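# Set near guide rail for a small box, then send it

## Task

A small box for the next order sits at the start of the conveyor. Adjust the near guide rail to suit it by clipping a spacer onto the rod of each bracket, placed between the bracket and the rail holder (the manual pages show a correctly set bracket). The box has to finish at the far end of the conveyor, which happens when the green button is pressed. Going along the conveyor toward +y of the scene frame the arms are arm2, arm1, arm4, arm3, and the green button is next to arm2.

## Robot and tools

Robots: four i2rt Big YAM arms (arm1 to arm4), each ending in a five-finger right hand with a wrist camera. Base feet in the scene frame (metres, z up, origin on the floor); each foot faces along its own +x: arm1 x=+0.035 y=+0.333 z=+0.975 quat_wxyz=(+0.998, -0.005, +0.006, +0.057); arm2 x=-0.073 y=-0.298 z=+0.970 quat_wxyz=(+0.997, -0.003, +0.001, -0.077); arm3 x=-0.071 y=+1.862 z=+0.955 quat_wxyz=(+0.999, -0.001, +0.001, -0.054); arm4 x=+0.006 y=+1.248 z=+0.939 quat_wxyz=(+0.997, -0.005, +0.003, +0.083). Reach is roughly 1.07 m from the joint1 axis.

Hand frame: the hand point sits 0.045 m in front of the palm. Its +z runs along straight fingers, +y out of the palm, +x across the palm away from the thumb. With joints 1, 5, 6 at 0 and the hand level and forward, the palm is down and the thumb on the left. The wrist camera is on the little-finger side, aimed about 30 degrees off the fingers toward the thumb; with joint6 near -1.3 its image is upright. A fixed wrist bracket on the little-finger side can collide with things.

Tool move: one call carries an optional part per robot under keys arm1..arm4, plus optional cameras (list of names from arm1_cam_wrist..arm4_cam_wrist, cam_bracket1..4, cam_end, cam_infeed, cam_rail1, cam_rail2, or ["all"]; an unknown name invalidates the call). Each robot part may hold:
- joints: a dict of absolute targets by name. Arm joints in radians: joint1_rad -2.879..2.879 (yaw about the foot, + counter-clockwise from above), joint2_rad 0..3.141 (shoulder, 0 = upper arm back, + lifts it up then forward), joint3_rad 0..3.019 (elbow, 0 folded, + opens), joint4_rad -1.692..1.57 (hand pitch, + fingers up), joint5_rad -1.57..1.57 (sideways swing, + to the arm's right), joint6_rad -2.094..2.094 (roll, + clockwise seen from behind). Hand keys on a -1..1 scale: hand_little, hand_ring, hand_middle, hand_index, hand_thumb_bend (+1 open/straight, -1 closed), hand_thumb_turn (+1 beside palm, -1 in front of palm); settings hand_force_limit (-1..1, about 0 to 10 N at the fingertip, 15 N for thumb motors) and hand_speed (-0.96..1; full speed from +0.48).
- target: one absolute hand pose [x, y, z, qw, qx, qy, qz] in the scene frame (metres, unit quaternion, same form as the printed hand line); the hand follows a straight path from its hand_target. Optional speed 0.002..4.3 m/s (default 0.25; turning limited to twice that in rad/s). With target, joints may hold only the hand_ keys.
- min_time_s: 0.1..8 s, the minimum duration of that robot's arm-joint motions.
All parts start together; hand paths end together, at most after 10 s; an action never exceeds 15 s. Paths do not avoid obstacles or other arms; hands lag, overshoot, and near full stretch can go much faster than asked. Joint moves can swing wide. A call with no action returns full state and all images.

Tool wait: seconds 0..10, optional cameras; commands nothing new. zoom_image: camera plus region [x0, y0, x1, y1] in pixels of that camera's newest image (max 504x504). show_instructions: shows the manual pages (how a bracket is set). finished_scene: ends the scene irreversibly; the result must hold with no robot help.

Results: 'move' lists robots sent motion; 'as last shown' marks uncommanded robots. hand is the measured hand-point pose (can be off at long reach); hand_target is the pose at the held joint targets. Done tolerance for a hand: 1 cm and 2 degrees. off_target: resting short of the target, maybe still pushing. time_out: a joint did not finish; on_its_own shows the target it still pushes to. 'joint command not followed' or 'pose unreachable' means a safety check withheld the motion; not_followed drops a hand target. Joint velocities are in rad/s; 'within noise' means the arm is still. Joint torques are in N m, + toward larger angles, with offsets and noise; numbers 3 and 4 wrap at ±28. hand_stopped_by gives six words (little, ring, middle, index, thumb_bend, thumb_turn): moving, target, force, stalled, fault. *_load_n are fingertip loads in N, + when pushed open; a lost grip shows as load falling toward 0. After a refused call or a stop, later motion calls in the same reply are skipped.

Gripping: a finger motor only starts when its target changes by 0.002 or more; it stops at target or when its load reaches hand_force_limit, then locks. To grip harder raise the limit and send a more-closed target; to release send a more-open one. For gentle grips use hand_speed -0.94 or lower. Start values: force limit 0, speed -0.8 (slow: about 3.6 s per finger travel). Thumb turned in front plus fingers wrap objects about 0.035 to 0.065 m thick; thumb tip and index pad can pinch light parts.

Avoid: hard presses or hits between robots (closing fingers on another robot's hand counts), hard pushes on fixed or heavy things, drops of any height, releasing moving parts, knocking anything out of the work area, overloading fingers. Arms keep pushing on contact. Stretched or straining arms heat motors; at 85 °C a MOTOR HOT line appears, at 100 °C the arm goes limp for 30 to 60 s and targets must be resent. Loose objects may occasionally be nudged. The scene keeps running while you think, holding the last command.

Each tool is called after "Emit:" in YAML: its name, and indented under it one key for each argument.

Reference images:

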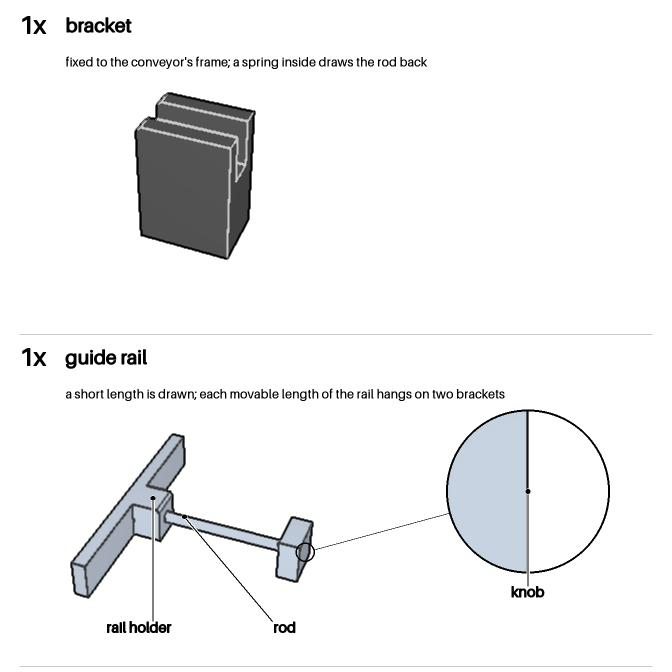

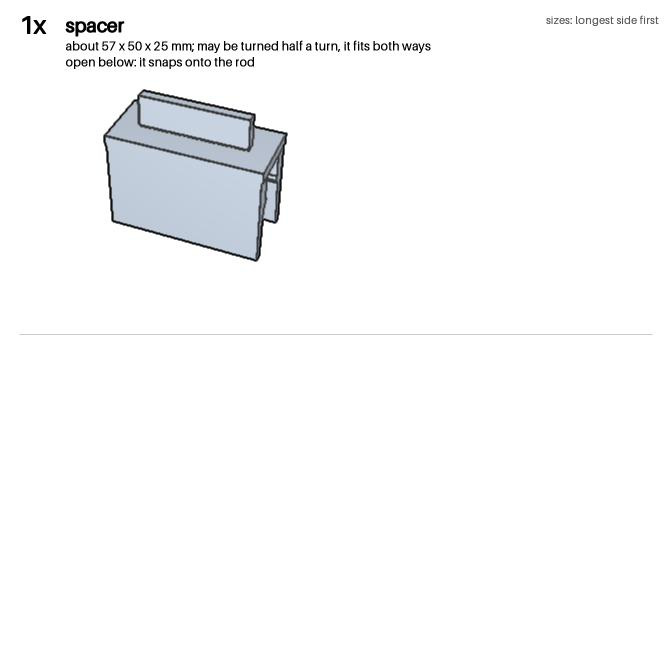

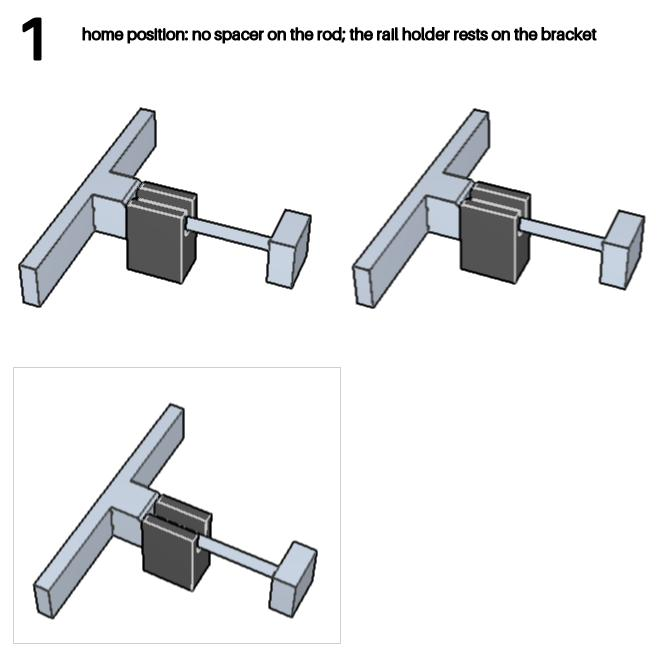

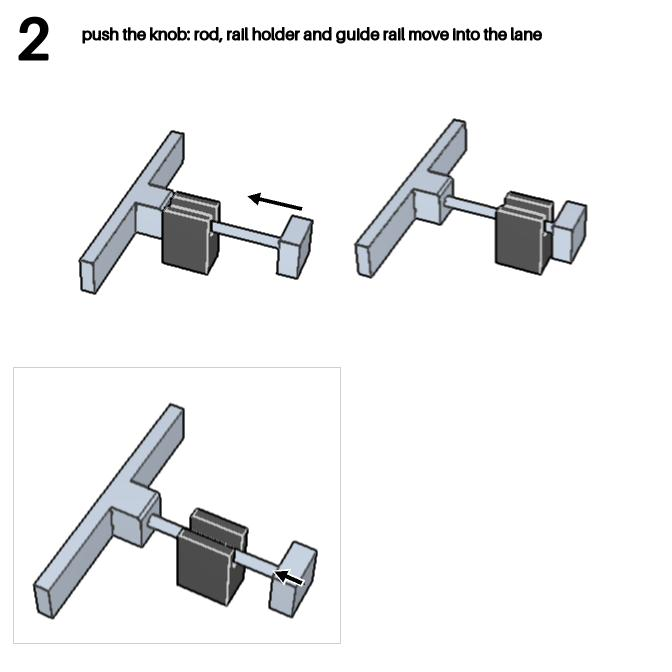

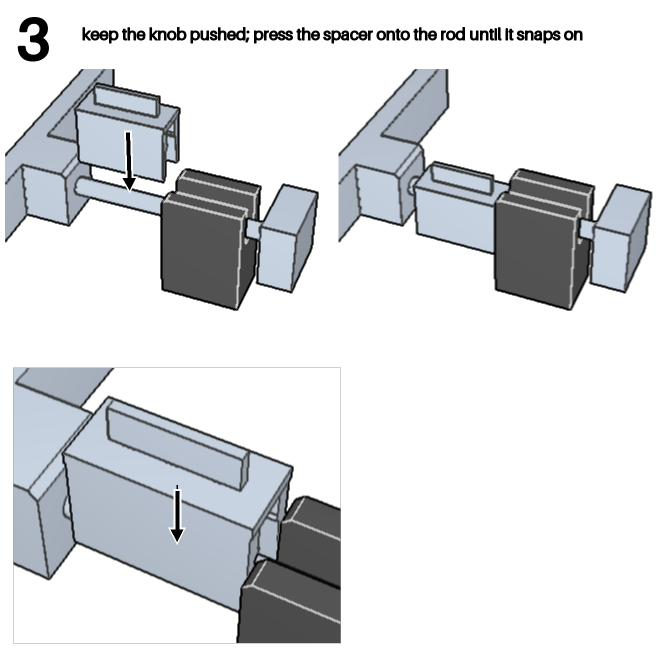

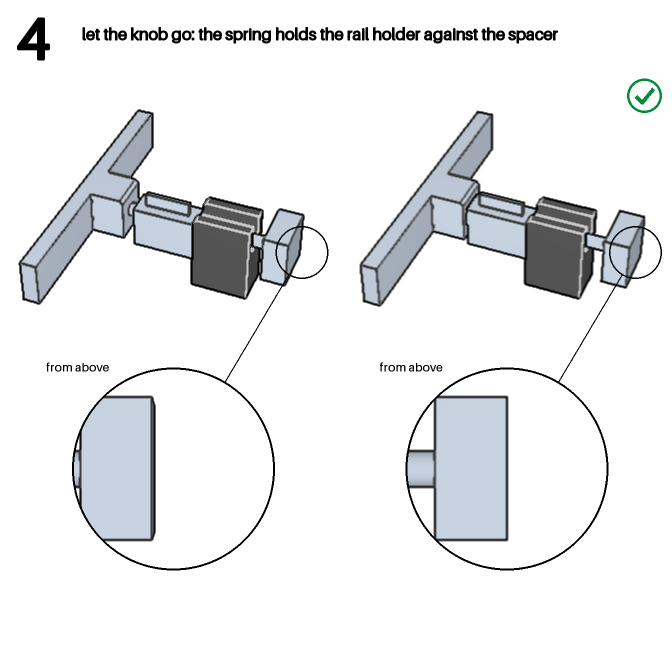

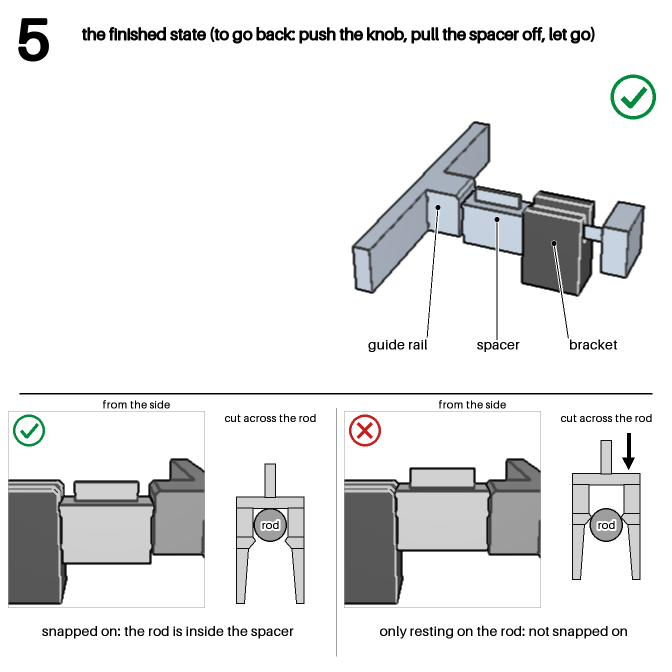

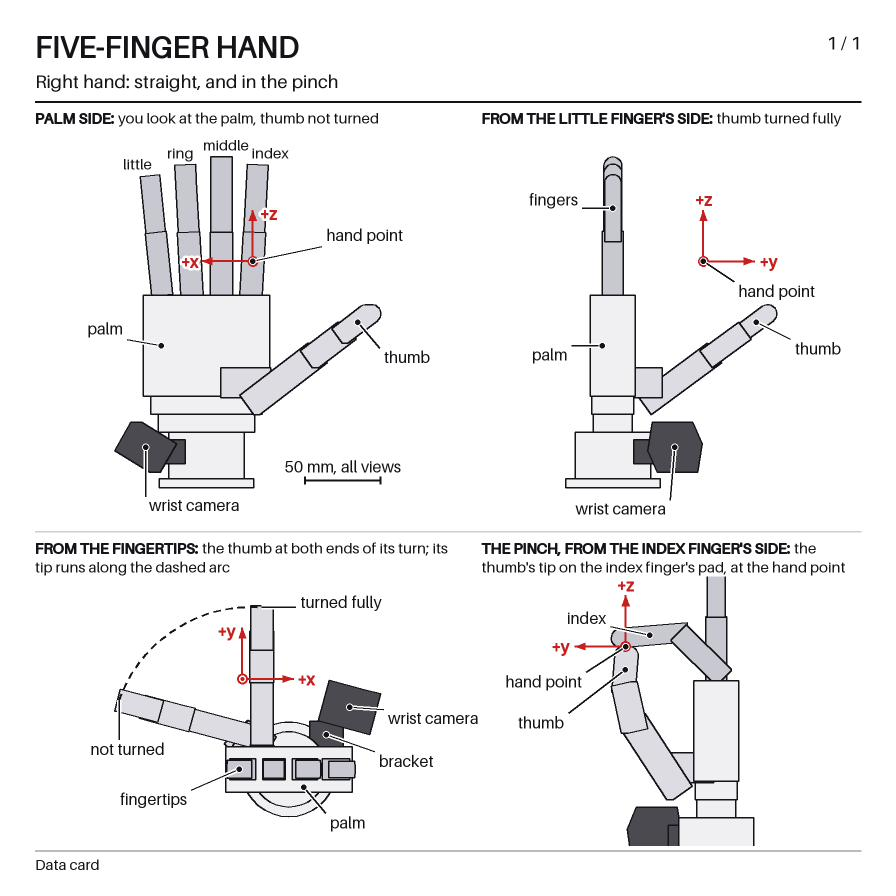

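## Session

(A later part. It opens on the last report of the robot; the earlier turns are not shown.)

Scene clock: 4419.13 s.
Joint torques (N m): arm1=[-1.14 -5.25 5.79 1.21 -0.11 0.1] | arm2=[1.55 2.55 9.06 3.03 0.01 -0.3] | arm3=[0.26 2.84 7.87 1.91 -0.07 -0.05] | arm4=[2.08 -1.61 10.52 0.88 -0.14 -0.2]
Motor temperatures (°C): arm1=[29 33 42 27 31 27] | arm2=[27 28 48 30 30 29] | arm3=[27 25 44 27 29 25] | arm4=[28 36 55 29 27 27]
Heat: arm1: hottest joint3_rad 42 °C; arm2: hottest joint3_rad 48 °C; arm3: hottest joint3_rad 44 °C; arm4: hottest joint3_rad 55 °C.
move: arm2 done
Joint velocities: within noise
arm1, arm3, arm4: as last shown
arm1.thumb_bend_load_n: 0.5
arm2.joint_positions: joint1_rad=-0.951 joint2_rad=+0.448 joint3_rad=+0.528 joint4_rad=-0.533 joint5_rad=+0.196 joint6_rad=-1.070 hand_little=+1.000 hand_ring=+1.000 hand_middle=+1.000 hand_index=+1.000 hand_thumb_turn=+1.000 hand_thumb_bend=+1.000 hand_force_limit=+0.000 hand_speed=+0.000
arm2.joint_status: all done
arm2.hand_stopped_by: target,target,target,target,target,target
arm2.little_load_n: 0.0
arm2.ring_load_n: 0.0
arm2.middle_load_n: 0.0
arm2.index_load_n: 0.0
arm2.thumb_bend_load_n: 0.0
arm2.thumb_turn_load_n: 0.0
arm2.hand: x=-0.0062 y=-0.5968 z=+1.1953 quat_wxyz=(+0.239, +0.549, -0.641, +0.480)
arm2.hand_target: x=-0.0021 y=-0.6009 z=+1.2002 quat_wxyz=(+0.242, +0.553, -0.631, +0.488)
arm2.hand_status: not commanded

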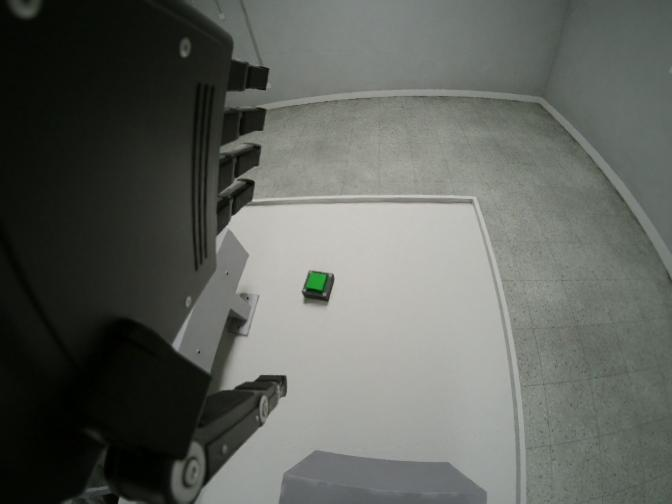

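Emit:
move:
  arm2: {"joints":{"hand_little":-1,"hand_ring":-1,"hand_middle":-1,"hand_index":-1},"target":[0.133,-0.71,1.0,0,0.205,-0.979,0],"speed":0.2}
  cameras: ["arm2_cam_wrist","cam_infeed","cam_rail1"]

Emit:
zoom_image:
  camera: "cam_infeed"
  region: [300, 300, 560, 504]

Emit:
zoom_image:
  camera: "arm2_cam_wrist"
  region: [200, 40, 400, 220]

Scene clock: 4437.00 s.
Joint torques (N m): arm1=[-1.55 -5.13 5.91 1.26 -0.11 0.09] | arm2=[0.09 -11.11 9.94 -0.38 -0.08 0.04] | arm3=[0.26 2.84 7.88 1.91 -0.08 -0.05] | arm4=[2.08 -1.67 10.52 0.94 -0.12 -0.19]
Motor temperatures (°C): arm1=[29 33 42 27 31 27] | arm2=[27 28 49 30 30 29] | arm3=[27 25 44 27 29 25] | arm4=[28 36 55 29 27 27]
Heat: arm1: hottest joint3_rad 42 °C; arm2: hottest joint3_rad 49 °C; arm3: hottest joint3_rad 44 °C; arm4: hottest joint3_rad 55 °C.
move: arm2 off_target
Joint velocities: within noise
arm1, arm4: as last shown
arm1.thumb_bend_load_n: 0.0
arm2.joint_positions: joint1_rad=-1.001 joint2_rad=+1.836 joint3_rad=+1.289 joint4_rad=-1.073 joint5_rad=+0.001 joint6_rad=-0.038 hand_little=-1.000 hand_ring=-1.000 hand_middle=-1.000 hand_index=-1.000 hand_thumb_turn=+1.000 hand_thumb_bend=+1.000 hand_force_limit=+0.000 hand_speed=+0.000
arm2.joint_status: all done
arm2.hand_stopped_by: target,target,target,target,target,target
arm2.little_load_n: 0.0
arm2.ring_load_n: 0.0
arm2.middle_load_n: 0.0
arm2.index_load_n: 0.0
arm2.thumb_bend_load_n: 0.0
arm2.thumb_turn_load_n: 0.0
arm2.hand: x=+0.1293 y=-0.6881 z=+0.9866 quat_wxyz=(+0.007, +0.225, -0.974, -0.022)
arm2.hand_target: x=+0.1340 y=-0.7050 z=+1.0001 quat_wxyz=(+0.003, +0.212, -0.977, -0.006)
arm2.hand_status: off_target (0.026 m and 3.5 deg from the pose sent, 0.265 m and 84.5 deg at the start)
arm3.joint_positions: joint1_rad=-0.183 joint2_rad=+0.625 joint3_rad=+1.366 joint4_rad=-1.295 joint5_rad=-0.032 joint6_rad=-1.281 hand_little=+1.000 hand_ring=+1.000 hand_middle=+1.000 hand_index=+1.000 hand_thumb_turn=+1.000 hand_thumb_bend=+1.000 hand_force_limit=+0.000 hand_speed=-0.800
arm3.joint_status: not commanded
arm3.hand_stopped_by: target,target,target,target,target,target
arm3.little_load_n: 0.0
arm3.ring_load_n: 0.0
arm3.middle_load_n: 0.0
arm3.index_load_n: 0.5
arm3.thumb_bend_load_n: 0.0
arm3.thumb_turn_load_n: 0.0
arm3.hand: x=+0.1496 y=+1.7528 z=+1.4379 quat_wxyz=(-0.013, +0.840, -0.242, +0.485)
arm3.hand_target: x=+0.1488 y=+1.7531 z=+1.4458 quat_wxyz=(-0.013, +0.836, -0.241, +0.494)
arm3.hand_status: not commanded

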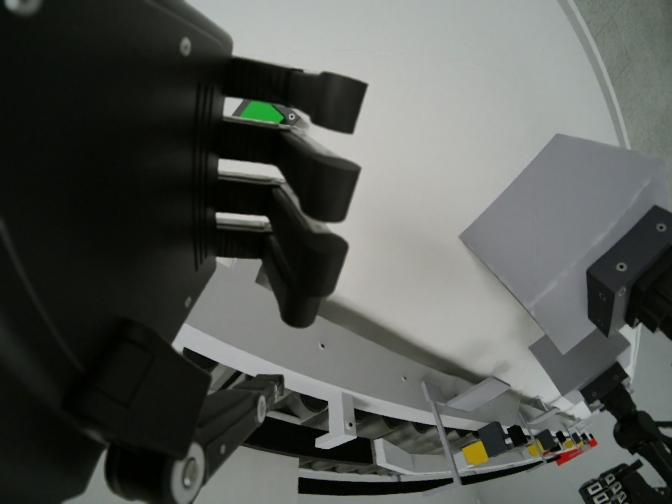

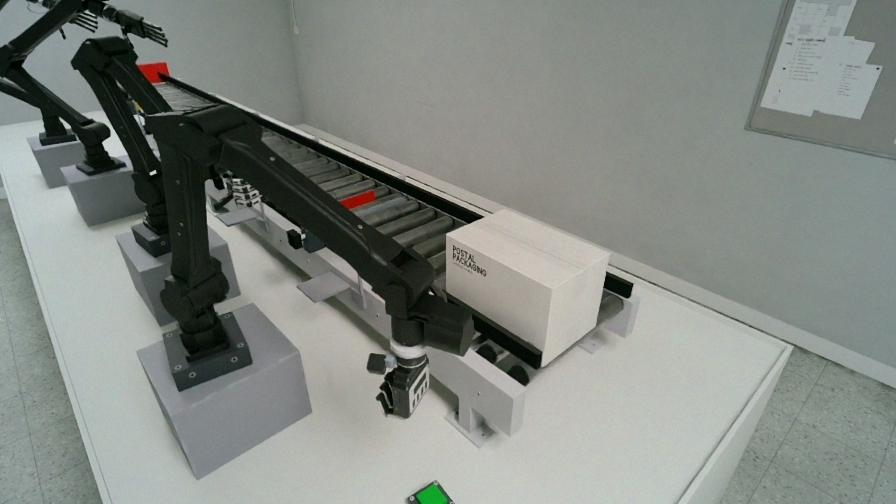

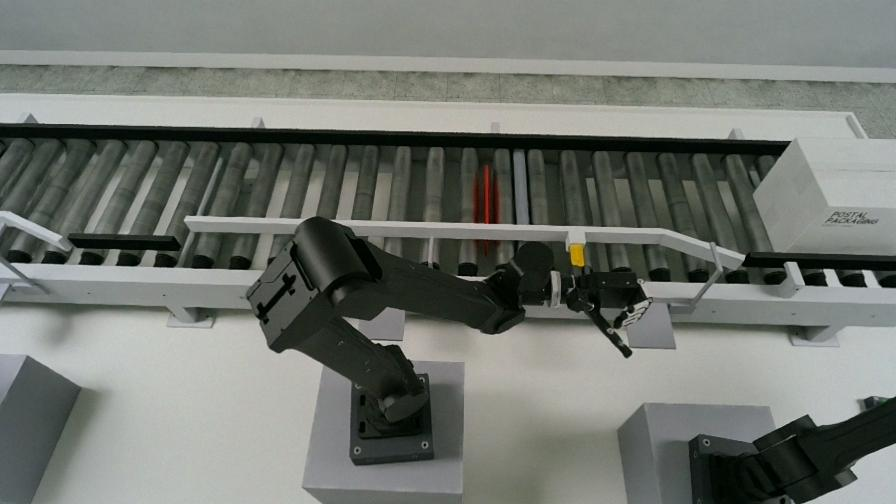

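Scaled by 1.938.

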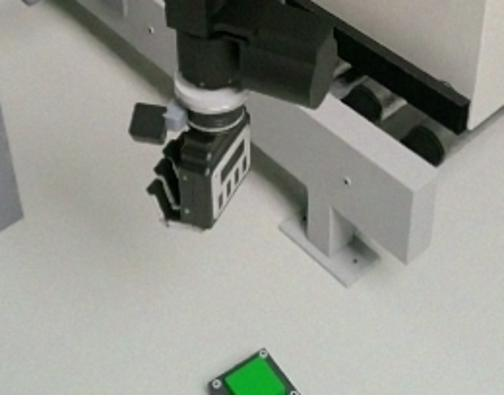

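Scaled by 2.520 from the camera's image (finer frame: 960x720).

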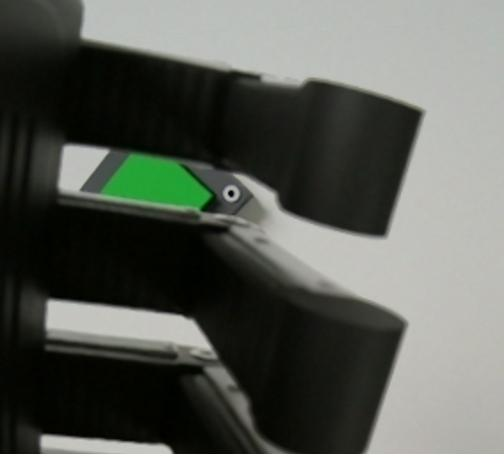

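Emit:
move:
  arm2: {"target":[0.132,-0.725,0.92,0,0.205,-0.979,0],"speed":0.1}
  cameras: ["arm2_cam_wrist","cam_infeed","cam_rail1"]

Emit:
zoom_image:
  camera: "cam_infeed"
  region: [300, 350, 500, 504]

Emit:
zoom_image:
  camera: "arm2_cam_wrist"
  region: [200, 40, 400, 220]

Scene clock: 4457.63 s.
Joint torques (N m): arm1=[-1.67 -5.01 6.11 1.32 -0.1 0.1] | arm2=[-0.03 -11.75 7.64 0.87 -0.09 -0.04] | arm3=[0.26 2.84 7.88 1.89 -0.08 -0.05] | arm4=[2.32 -1.55 10.51 0.94 -0.13 -0.19]
Motor temperatures (°C): arm1=[29 33 43 27 30 27] | arm2=[27 29 47 30 30 29] | arm3=[27 25 44 27 29 25] | arm4=[28 35 55 29 27 27]
Heat: arm1: hottest joint3_rad 43 °C; arm2: hottest joint3_rad 47 °C; arm3: hottest joint3_rad 44 °C; arm4: hottest joint3_rad 55 °C.
move: arm2 off_target
Joint velocities: within noise
arm1, arm3, arm4: as last shown
arm2.joint_positions: joint1_rad=-1.020 joint2_rad=+1.976 joint3_rad=+1.289 joint4_rad=-0.922 joint5_rad=+0.000 joint6_rad=-0.038 hand_little=-1.000 hand_ring=-1.000 hand_middle=-1.000 hand_index=-1.000 hand_thumb_turn=+1.000 hand_thumb_bend=+1.000 hand_force_limit=+0.000 hand_speed=+0.000
arm2.joint_status: not commanded
arm2.hand_stopped_by: target,target,target,target,target,target
arm2.little_load_n: 0.0
arm2.ring_load_n: 0.0
arm2.middle_load_n: 0.0
arm2.index_load_n: 0.0
arm2.thumb_bend_load_n: 0.5
arm2.thumb_turn_load_n: 0.0
arm2.hand: x=+0.1296 y=-0.7097 z=+0.9161 quat_wxyz=(+0.005, +0.216, -0.976, -0.016)
arm2.hand_target: x=+0.1318 y=-0.7240 z=+0.9200 quat_wxyz=(+0.001, +0.206, -0.979, +0.000)
arm2.hand_status: off_target (0.016 m and 2.3 deg from the pose sent, 0.076 m and 3.5 deg at the start)
arm3.index_load_n: 0.0
arm4.thumb_turn_load_n: 0.5

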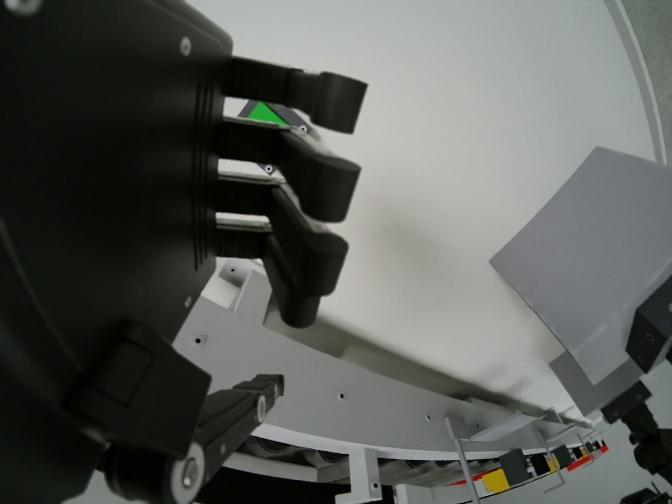

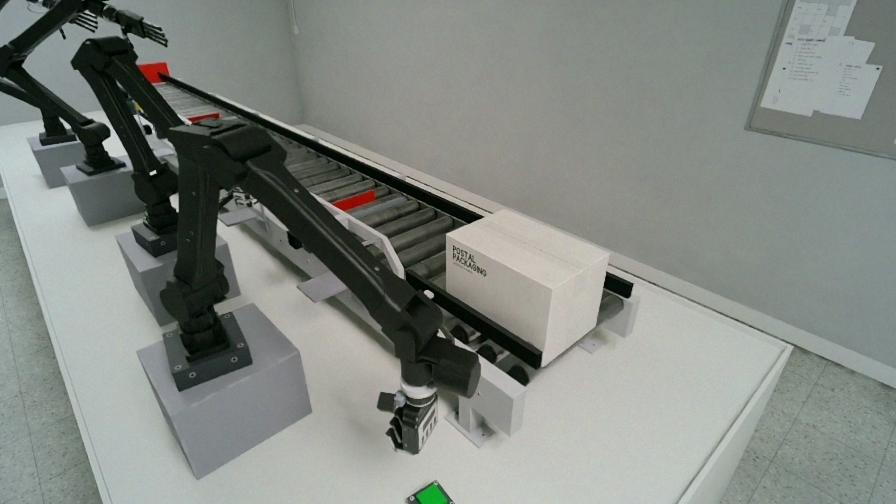

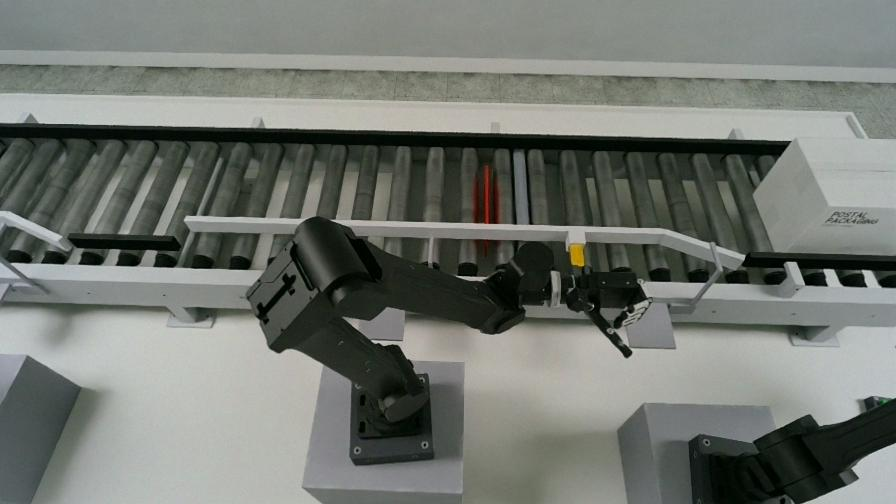

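Scaled by 2.520.

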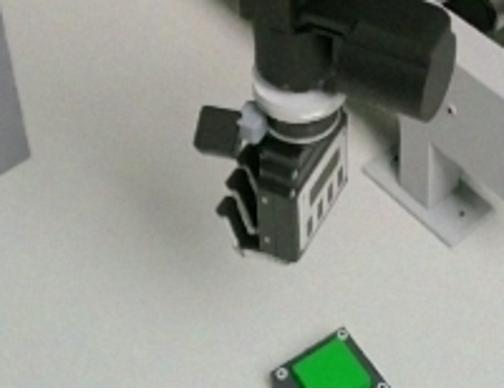

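Scaled by 2.520 from the camera's image (finer frame: 960x720).

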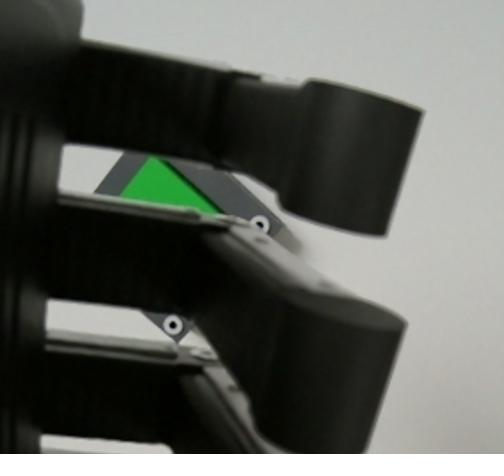

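Emit:
move:
  arm2: {"target":[0.132,-0.745,0.875,0,0.205,-0.979,0],"speed":0.1}
  cameras: ["arm2_cam_wrist","cam_infeed","cam_rail1"]

Emit:
zoom_image:
  camera: "cam_infeed"
  region: [300, 350, 500, 504]

Emit:
zoom_image:
  camera: "arm2_cam_wrist"
  region: [200, 40, 400, 220]

Scene clock: 4478.50 s.
Joint torques (N m): arm1=[-1.2 -5.25 6.06 1.31 -0.13 0.13] | arm2=[0.09 -12.81 8.47 0.84 -0.09 -0.15] | arm3=[0.26 2.84 7.88 1.91 -0.08 -0.05] | arm4=[1.96 -1.55 10.54 0.92 -0.13 -0.19]
Motor temperatures (°C): arm1=[29 33 43 27 30 27] | arm2=[27 30 46 29 30 29] | arm3=[27 25 44 27 29 25] | arm4=[28 35 55 29 27 28]
Heat: arm1: hottest joint3_rad 43 °C; arm2: hottest joint3_rad 46 °C; arm3: hottest joint3_rad 44 °C; arm4: hottest joint3_rad 55 °C.
move: arm2 off_target
Joint velocities: within noise
arm1.joint_positions: joint1_rad=-1.102 joint2_rad=+1.301 joint3_rad=+0.362 joint4_rad=+0.943 joint5_rad=+0.571 joint6_rad=-1.553 hand_little=-1.000 hand_ring=-1.000 hand_middle=-1.000 hand_index=-1.000 hand_thumb_turn=-0.950 hand_thumb_bend=+1.000 hand_force_limit=+0.100 hand_speed=-0.900
arm1.joint_status: not commanded
arm1.hand_stopped_by: target,target,target,target,target,target
arm1.little_load_n: 0.0
arm1.ring_load_n: -0.5
arm1.middle_load_n: 0.0
arm1.index_load_n: 0.0
arm1.thumb_bend_load_n: 0.5
arm1.thumb_turn_load_n: 0.0
arm1.hand: x=+0.1363 y=-0.0999 z=+1.1530 quat_wxyz=(+0.499, +0.497, -0.496, +0.508)
arm1.hand_target: x=+0.1316 y=-0.1007 z=+1.1474 quat_wxyz=(+0.498, +0.501, -0.501, +0.500)
arm1.hand_status: not commanded
arm2.joint_positions: joint1_rad=-1.033 joint2_rad=+2.089 joint3_rad=+1.318 joint4_rad=-0.856 joint5_rad=-0.002 joint6_rad=-0.038 hand_little=-1.000 hand_ring=-1.000 hand_middle=-1.000 hand_index=-1.000 hand_thumb_turn=+1.000 hand_thumb_bend=+1.000 hand_force_limit=+0.000 hand_speed=+0.000
arm2.joint_status: not commanded
arm2.hand_stopped_by: target,target,target,target,target,target
arm2.little_load_n: 0.0
arm2.ring_load_n: 0.0
arm2.middle_load_n: 0.0
arm2.index_load_n: 0.0
arm2.thumb_bend_load_n: 0.0
arm2.thumb_turn_load_n: 0.0
arm2.hand: x=+0.1273 y=-0.7207 z=+0.8675 quat_wxyz=(+0.006, +0.209, -0.978, -0.025)
arm2.hand_target: x=+0.1325 y=-0.7445 z=+0.8755 quat_wxyz=(+0.000, +0.205, -0.979, +0.001)
arm2.hand_status: off_target (0.026 m and 3.0 deg from the pose sent, 0.054 m and 2.3 deg at the start)
arm3: as last shown
arm4.joint_positions: joint1_rad=-0.925 joint2_rad=+0.798 joint3_rad=+1.302 joint4_rad=-0.889 joint5_rad=+0.065 joint6_rad=-1.027 hand_little=+1.000 hand_ring=+1.000 hand_middle=+1.000 hand_index=+1.000 hand_thumb_turn=-1.000 hand_thumb_bend=+0.600 hand_force_limit=+0.100 hand_speed=-0.800
arm4.joint_status: not commanded
arm4.hand_stopped_by: target,target,target,target,target,target
arm4.little_load_n: -0.5
arm4.ring_load_n: 0.0
arm4.middle_load_n: 0.0
arm4.index_load_n: 0.0
arm4.thumb_bend_load_n: 0.0
arm4.thumb_turn_load_n: 0.0
arm4.hand: x=+0.2401 y=+0.9671 z=+1.4213 quat_wxyz=(+0.092, +0.649, -0.514, +0.553)
arm4.hand_target: x=+0.2433 y=+0.9708 z=+1.4179 quat_wxyz=(+0.091, +0.663, -0.503, +0.547)
arm4.hand_status: not commanded

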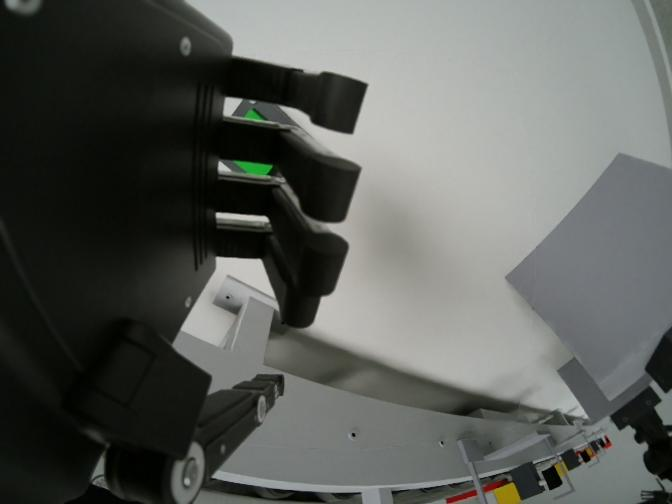

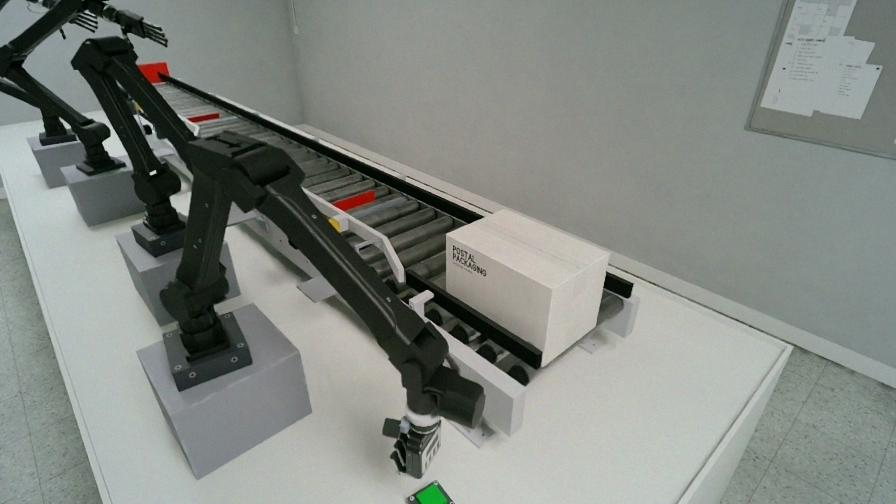

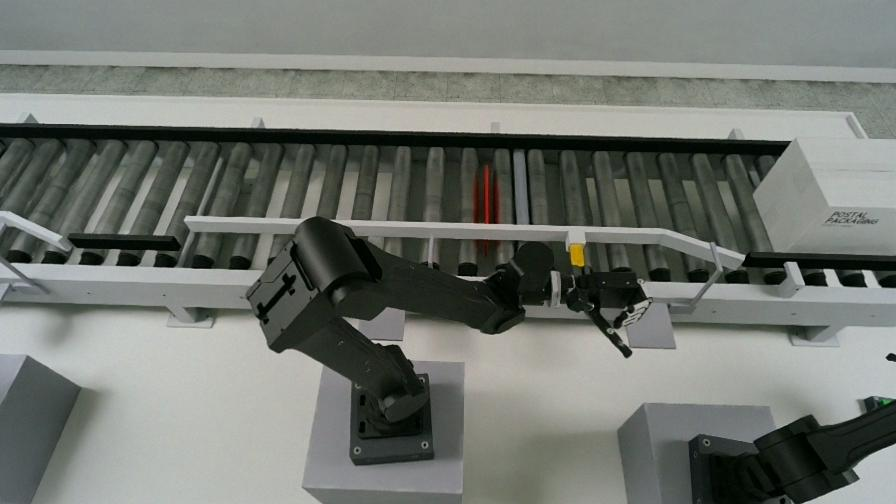

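Scaled by 2.520.

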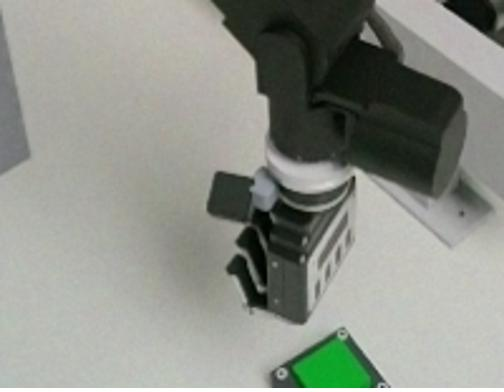

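Scaled by 2.520 from the camera's image (finer frame: 960x720).

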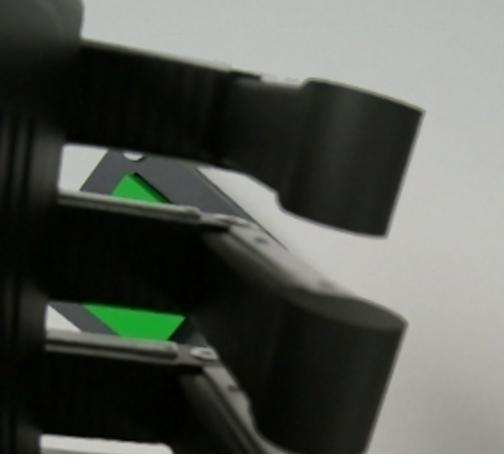

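Emit:
move:
  arm2: {"target":[0.132,-0.768,0.87,0,0.205,-0.979,0],"speed":0.1}
  cameras: ["arm2_cam_wrist","cam_infeed"]

Emit:
zoom_image:
  camera: "cam_infeed"
  region: [300, 350, 500, 504]

Emit:
zoom_image:
  camera: "arm2_cam_wrist"
  region: [200, 40, 400, 220]

Scene clock: 4492.17 s.
Joint torques (N m): arm1=[-1.32 -4.6 5.86 1.37 -0.12 0.13] | arm2=[0.03 -13.04 8.7 -0.29 -0.08 -0.28] | arm3=[0.26 2.84 7.88 1.91 -0.08 -0.05] | arm4=[2.14 -1.61 10.51 0.91 -0.13 -0.2]
Motor temperatures (°C): arm1=[29 33 43 27 30 27] | arm2=[27 30 45 29 30 29] | arm3=[27 25 45 27 29 25] | arm4=[28 35 55 29 27 28]
Heat: arm1: hottest joint3_rad 43 °C; arm2: hottest joint3_rad 45 °C; arm3: hottest joint3_rad 45 °C; arm4: hottest joint3_rad 55 °C.
move: arm2 off_target
Joint velocities: within noise
arm1, arm3, arm4: as last shown
arm1.ring_load_n: 0.0
arm1.thumb_bend_load_n: 0.0
arm2.joint_positions: joint1_rad=-1.052 joint2_rad=+2.135 joint3_rad=+1.396 joint4_rad=-0.856 joint5_rad=+0.001 joint6_rad=-0.038 hand_little=-1.000 hand_ring=-1.000 hand_middle=-1.000 hand_index=-1.000 hand_thumb_turn=+1.000 hand_thumb_bend=+1.000 hand_force_limit=+0.000 hand_speed=+0.000
arm2.joint_status: not commanded
arm2.hand_stopped_by: target,target,target,target,target,target
arm2.little_load_n: 0.0
arm2.ring_load_n: 0.0
arm2.middle_load_n: 0.0
arm2.index_load_n: 0.0
arm2.thumb_bend_load_n: 0.0
arm2.thumb_turn_load_n: 0.0
arm2.hand: x=+0.1297 y=-0.7529 z=+0.8625 quat_wxyz=(+0.005, +0.200, -0.980, -0.009)
arm2.hand_target: x=+0.1301 y=-0.7682 z=+0.8695 quat_wxyz=(+0.002, +0.203, -0.979, +0.000)
arm2.hand_status: off_target (0.017 m and 1.3 deg from the pose sent, 0.048 m and 3.0 deg at the start)
arm4.little_load_n: 0.0
arm4.index_load_n: -0.5

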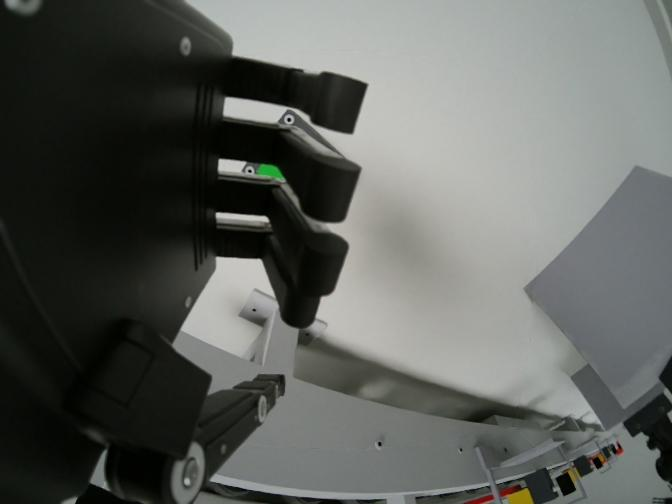

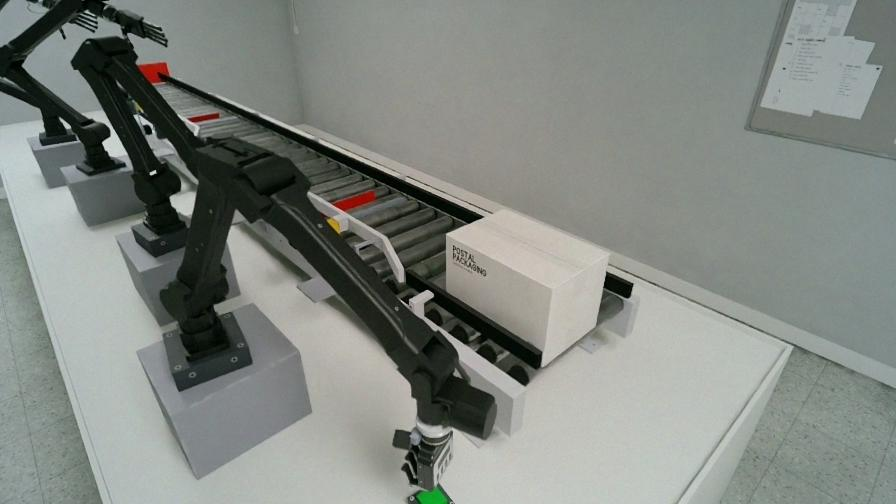

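Scaled by 2.520.

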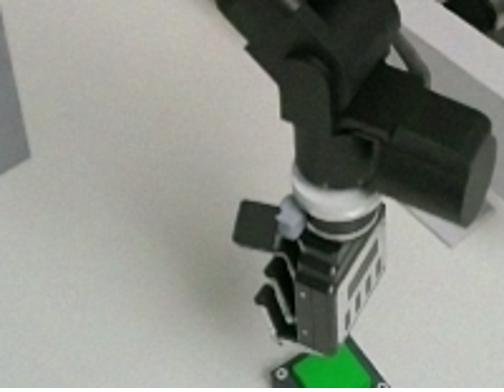

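Scaled by 2.520 from the camera's image (finer frame: 960x720).

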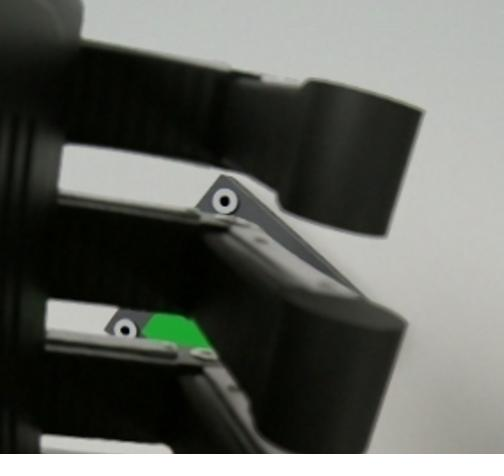

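Emit:
move:
  arm2: {"target":[0.131,-0.748,0.85,0,0.205,-0.979,0],"speed":0.1}
  cameras: ["cam_infeed"]

Emit:
zoom_image:
  camera: "cam_infeed"
  region: [300, 350, 500, 504]

Scene clock: 4501.37 s.
Joint torques (N m): arm1=[-1.96 -4.78 5.83 1.28 -0.14 0.12] | arm2=[1.26 -12.98 5.97 0.91 -0.08 -0.18] | arm3=[0.26 2.84 7.87 1.91 -0.08 -0.05] | arm4=[2.2 -1.67 10.51 0.94 -0.14 -0.19]
Motor temperatures (°C): arm1=[29 33 43 27 30 27] | arm2=[27 31 45 29 30 29] | arm3=[27 25 45 27 29 25] | arm4=[28 35 54 29 27 28]
Heat: arm1: hottest joint3_rad 43 °C; arm2: hottest joint3_rad 45 °C; arm3: hottest joint3_rad 45 °C; arm4: hottest joint3_rad 54 °C.
move: arm2 done
Joint velocities: within noise
arm1, arm3, arm4: as last shown
arm2.joint_positions: joint1_rad=-1.052 joint2_rad=+2.135 joint3_rad=+1.359 joint4_rad=-0.813 joint5_rad=+0.001 joint6_rad=-0.038 hand_little=-1.000 hand_ring=-1.000 hand_middle=-1.000 hand_index=-1.000 hand_thumb_turn=+1.000 hand_thumb_bend=+1.000 hand_force_limit=+0.000 hand_speed=+0.000
arm2.joint_status: not commanded
arm2.hand_stopped_by: target,target,target,target,target,target
arm2.little_load_n: 0.0
arm2.ring_load_n: 0.0
arm2.middle_load_n: 0.0
arm2.index_load_n: 0.0
arm2.thumb_bend_load_n: 0.0
arm2.thumb_turn_load_n: 0.0
arm2.hand: x=+0.1268 y=-0.7455 z=+0.8519 quat_wxyz=(+0.004, +0.200, -0.980, -0.006)
arm2.hand_target: x=+0.1305 y=-0.7485 z=+0.8504 quat_wxyz=(+0.002, +0.205, -0.979, +0.001)
arm2.hand_status: done (0.005 m and 1.0 deg from the pose sent, 0.014 m and 1.3 deg at the start)
arm3.index_load_n: 0.5
arm4.index_load_n: 0.0

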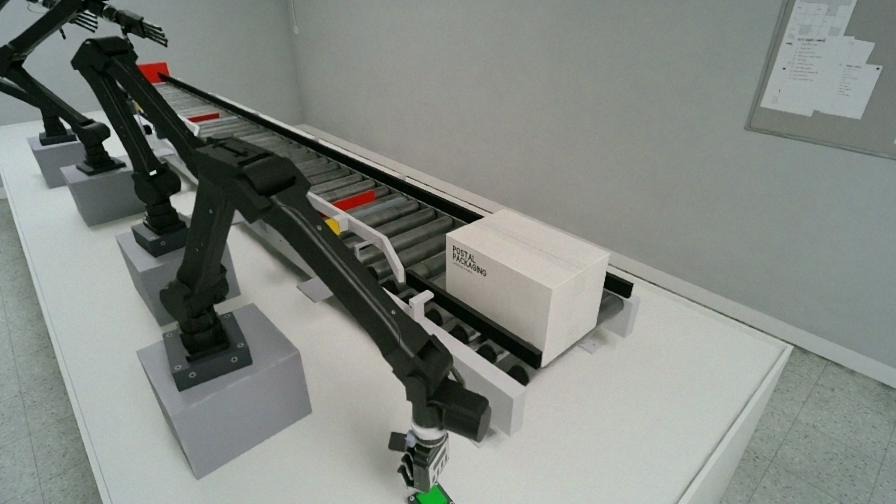

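Scaled by 2.520.

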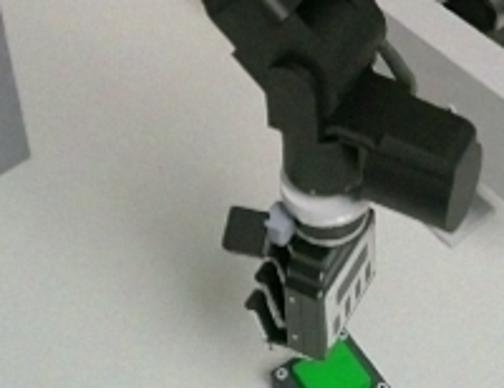

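Emit:
move:
  arm2: {"target":[0.131,-0.742,0.815,0,0.205,-0.979,0],"speed":0.08}
  cameras: ["cam_infeed","cam_rail1"]

Emit:
zoom_image:
  camera: "cam_infeed"
  region: [300, 350, 500, 504]

Scene clock: 4506.10 s.
Joint torques (N m): arm1=[-1.61 -4.84 6 1.31 -0.11 0.08] | arm2=[1.55 -13.27 5.5 0.92 -0.09 -0.14] | arm3=[0.21 2.84 7.88 1.91 -0.08 -0.05] | arm4=[2.14 -1.49 10.5 0.96 -0.13 -0.19]
Motor temperatures (°C): arm1=[29 33 43 27 30 27] | arm2=[27 31 45 29 30 29] | arm3=[27 25 45 27 29 25] | arm4=[28 35 54 29 27 28]
Heat: arm1: hottest joint3_rad 43 °C; arm2: hottest joint3_rad 45 °C; arm3: hottest joint3_rad 45 °C; arm4: hottest joint3_rad 54 °C.
move: arm2 done
Joint velocities: within noise
arm1, arm3, arm4: as last shown
arm2.joint_positions: joint1_rad=-1.052 joint2_rad=+2.197 joint3_rad=+1.336 joint4_rad=-0.736 joint5_rad=-0.002 joint6_rad=-0.038 hand_little=-1.000 hand_ring=-1.000 hand_middle=-1.000 hand_index=-1.000 hand_thumb_turn=+1.000 hand_thumb_bend=+1.000 hand_force_limit=+0.000 hand_speed=+0.000
arm2.joint_status: not commanded
arm2.hand_stopped_by: target,target,target,target,target,target
arm2.little_load_n: 0.0
arm2.ring_load_n: 0.0
arm2.middle_load_n: 0.0
arm2.index_load_n: 0.0
arm2.thumb_bend_load_n: 0.0
arm2.thumb_turn_load_n: 0.0
arm2.hand: x=+0.1242 y=-0.7374 z=+0.8139 quat_wxyz=(+0.003, +0.200, -0.980, -0.010)
arm2.hand_target: x=+0.1305 y=-0.7408 z=+0.8146 quat_wxyz=(+0.000, +0.205, -0.979, -0.001)
arm2.hand_status: done (0.008 m and 1.4 deg from the pose sent, 0.037 m and 1.0 deg at the start)
arm3.index_load_n: 0.0

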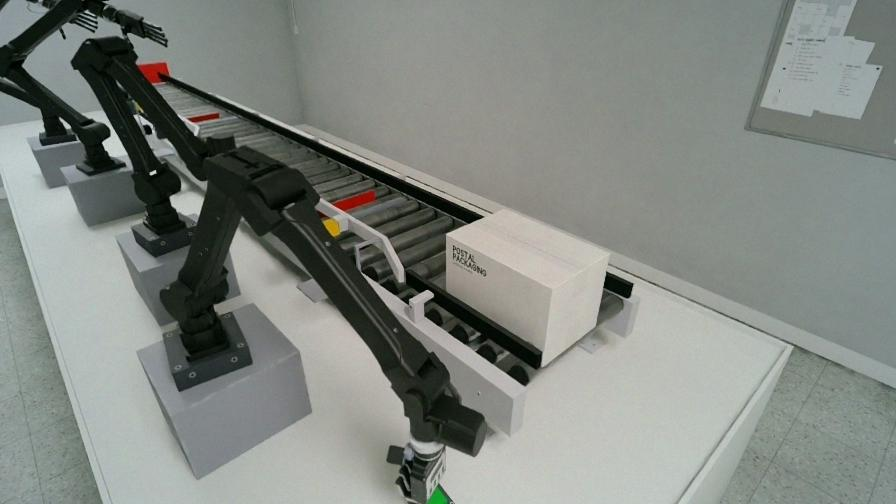

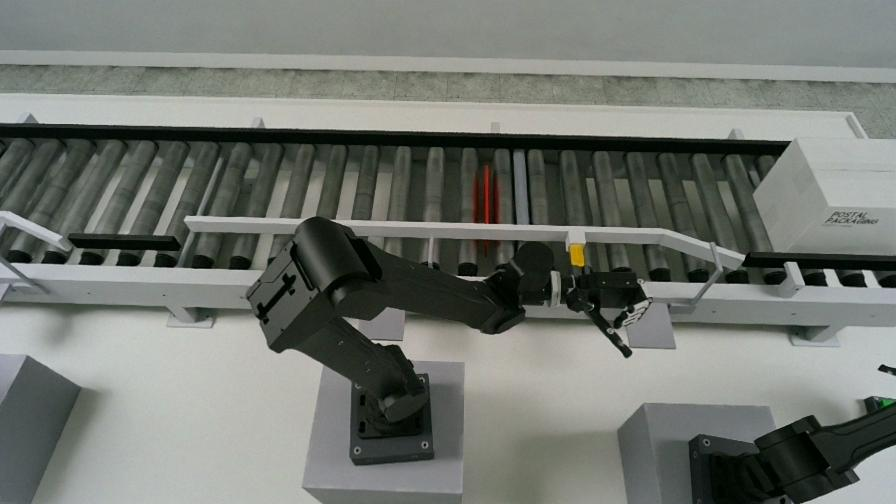

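Scaled by 2.520.

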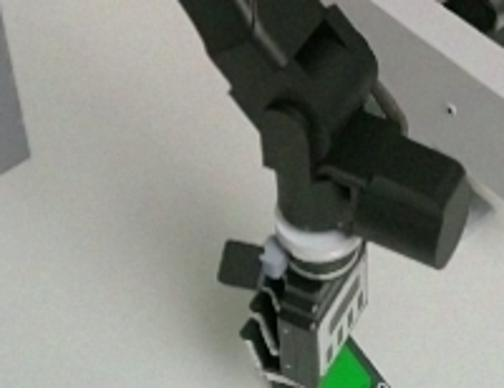

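Emit:
move:
  arm2: {"target":[0.135,-0.755,0.80,0,0.205,-0.979,0],"speed":0.06}
  cameras: ["cam_infeed","arm2_cam_wrist"]

Emit:
zoom_image:
  camera: "cam_infeed"
  region: [300, 350, 500, 504]

Scene clock: 4512.73 s.
Joint torques (N m): arm1=[-1.32 -5.25 6 1.39 -0.18 0.11] | arm2=[1.49 -13.33 7.66 0.91 -0.09 -0.16] | arm3=[0.21 2.84 7.88 1.91 -0.08 -0.05] | arm4=[2.14 -1.55 10.51 0.91 -0.13 -0.19]
Motor temperatures (°C): arm1=[29 33 43 27 30 27] | arm2=[27 31 45 29 30 29] | arm3=[27 25 45 27 29 25] | arm4=[28 34 54 29 27 28]
Heat: arm1: hottest joint3_rad 43 °C; arm2: hottest joint3_rad 45 °C; arm3: hottest joint3_rad 45 °C; arm4: hottest joint3_rad 54 °C.
move: arm2 off_target
Joint velocities: within noise
arm1, arm3, arm4: as last shown
arm1.thumb_turn_load_n: 0.5
arm2.joint_positions: joint1_rad=-1.052 joint2_rad=+2.243 joint3_rad=+1.358 joint4_rad=-0.736 joint5_rad=-0.002 joint6_rad=-0.038 hand_little=-1.000 hand_ring=-1.000 hand_middle=-1.000 hand_index=-1.000 hand_thumb_turn=+1.000 hand_thumb_bend=+1.000 hand_force_limit=+0.000 hand_speed=+0.000
arm2.joint_status: not commanded
arm2.hand_stopped_by: target,target,target,target,target,target
arm2.little_load_n: 0.0
arm2.ring_load_n: 0.0
arm2.middle_load_n: 0.0
arm2.index_load_n: 0.5
arm2.thumb_bend_load_n: 0.0
arm2.thumb_turn_load_n: 0.0
arm2.hand: x=+0.1235 y=-0.7359 z=+0.7966 quat_wxyz=(+0.005, +0.200, -0.980, -0.022)
arm2.hand_target: x=+0.1352 y=-0.7554 z=+0.8013 quat_wxyz=(+0.000, +0.205, -0.979, +0.001)
arm2.hand_status: off_target (0.023 m and 2.7 deg from the pose sent, 0.025 m and 1.4 deg at the start)
arm3.index_load_n: 0.5
arm4.little_load_n: -0.5
pictures: arm2_cam_wrist, cam_infeed

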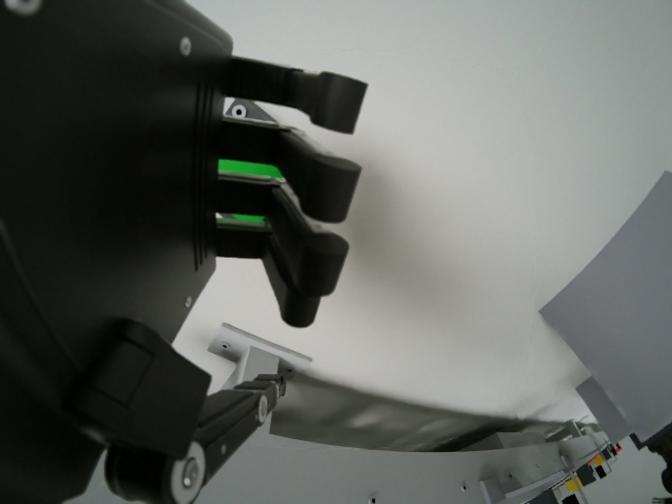

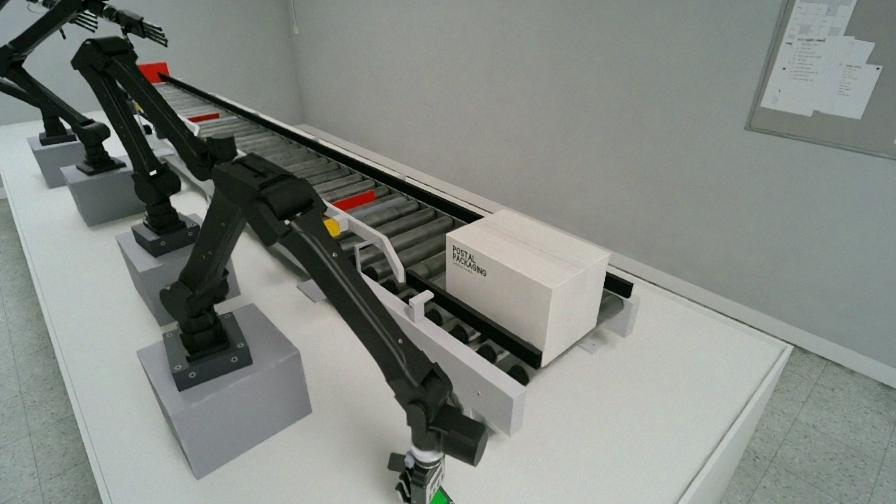

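Scaled by 2.520.

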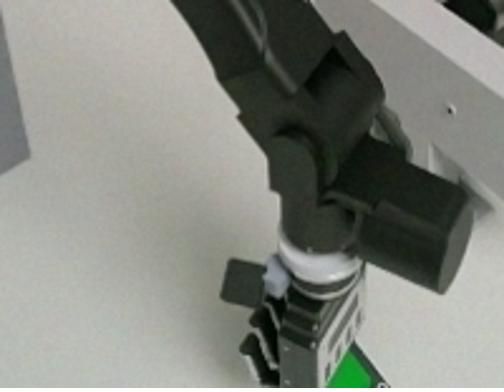

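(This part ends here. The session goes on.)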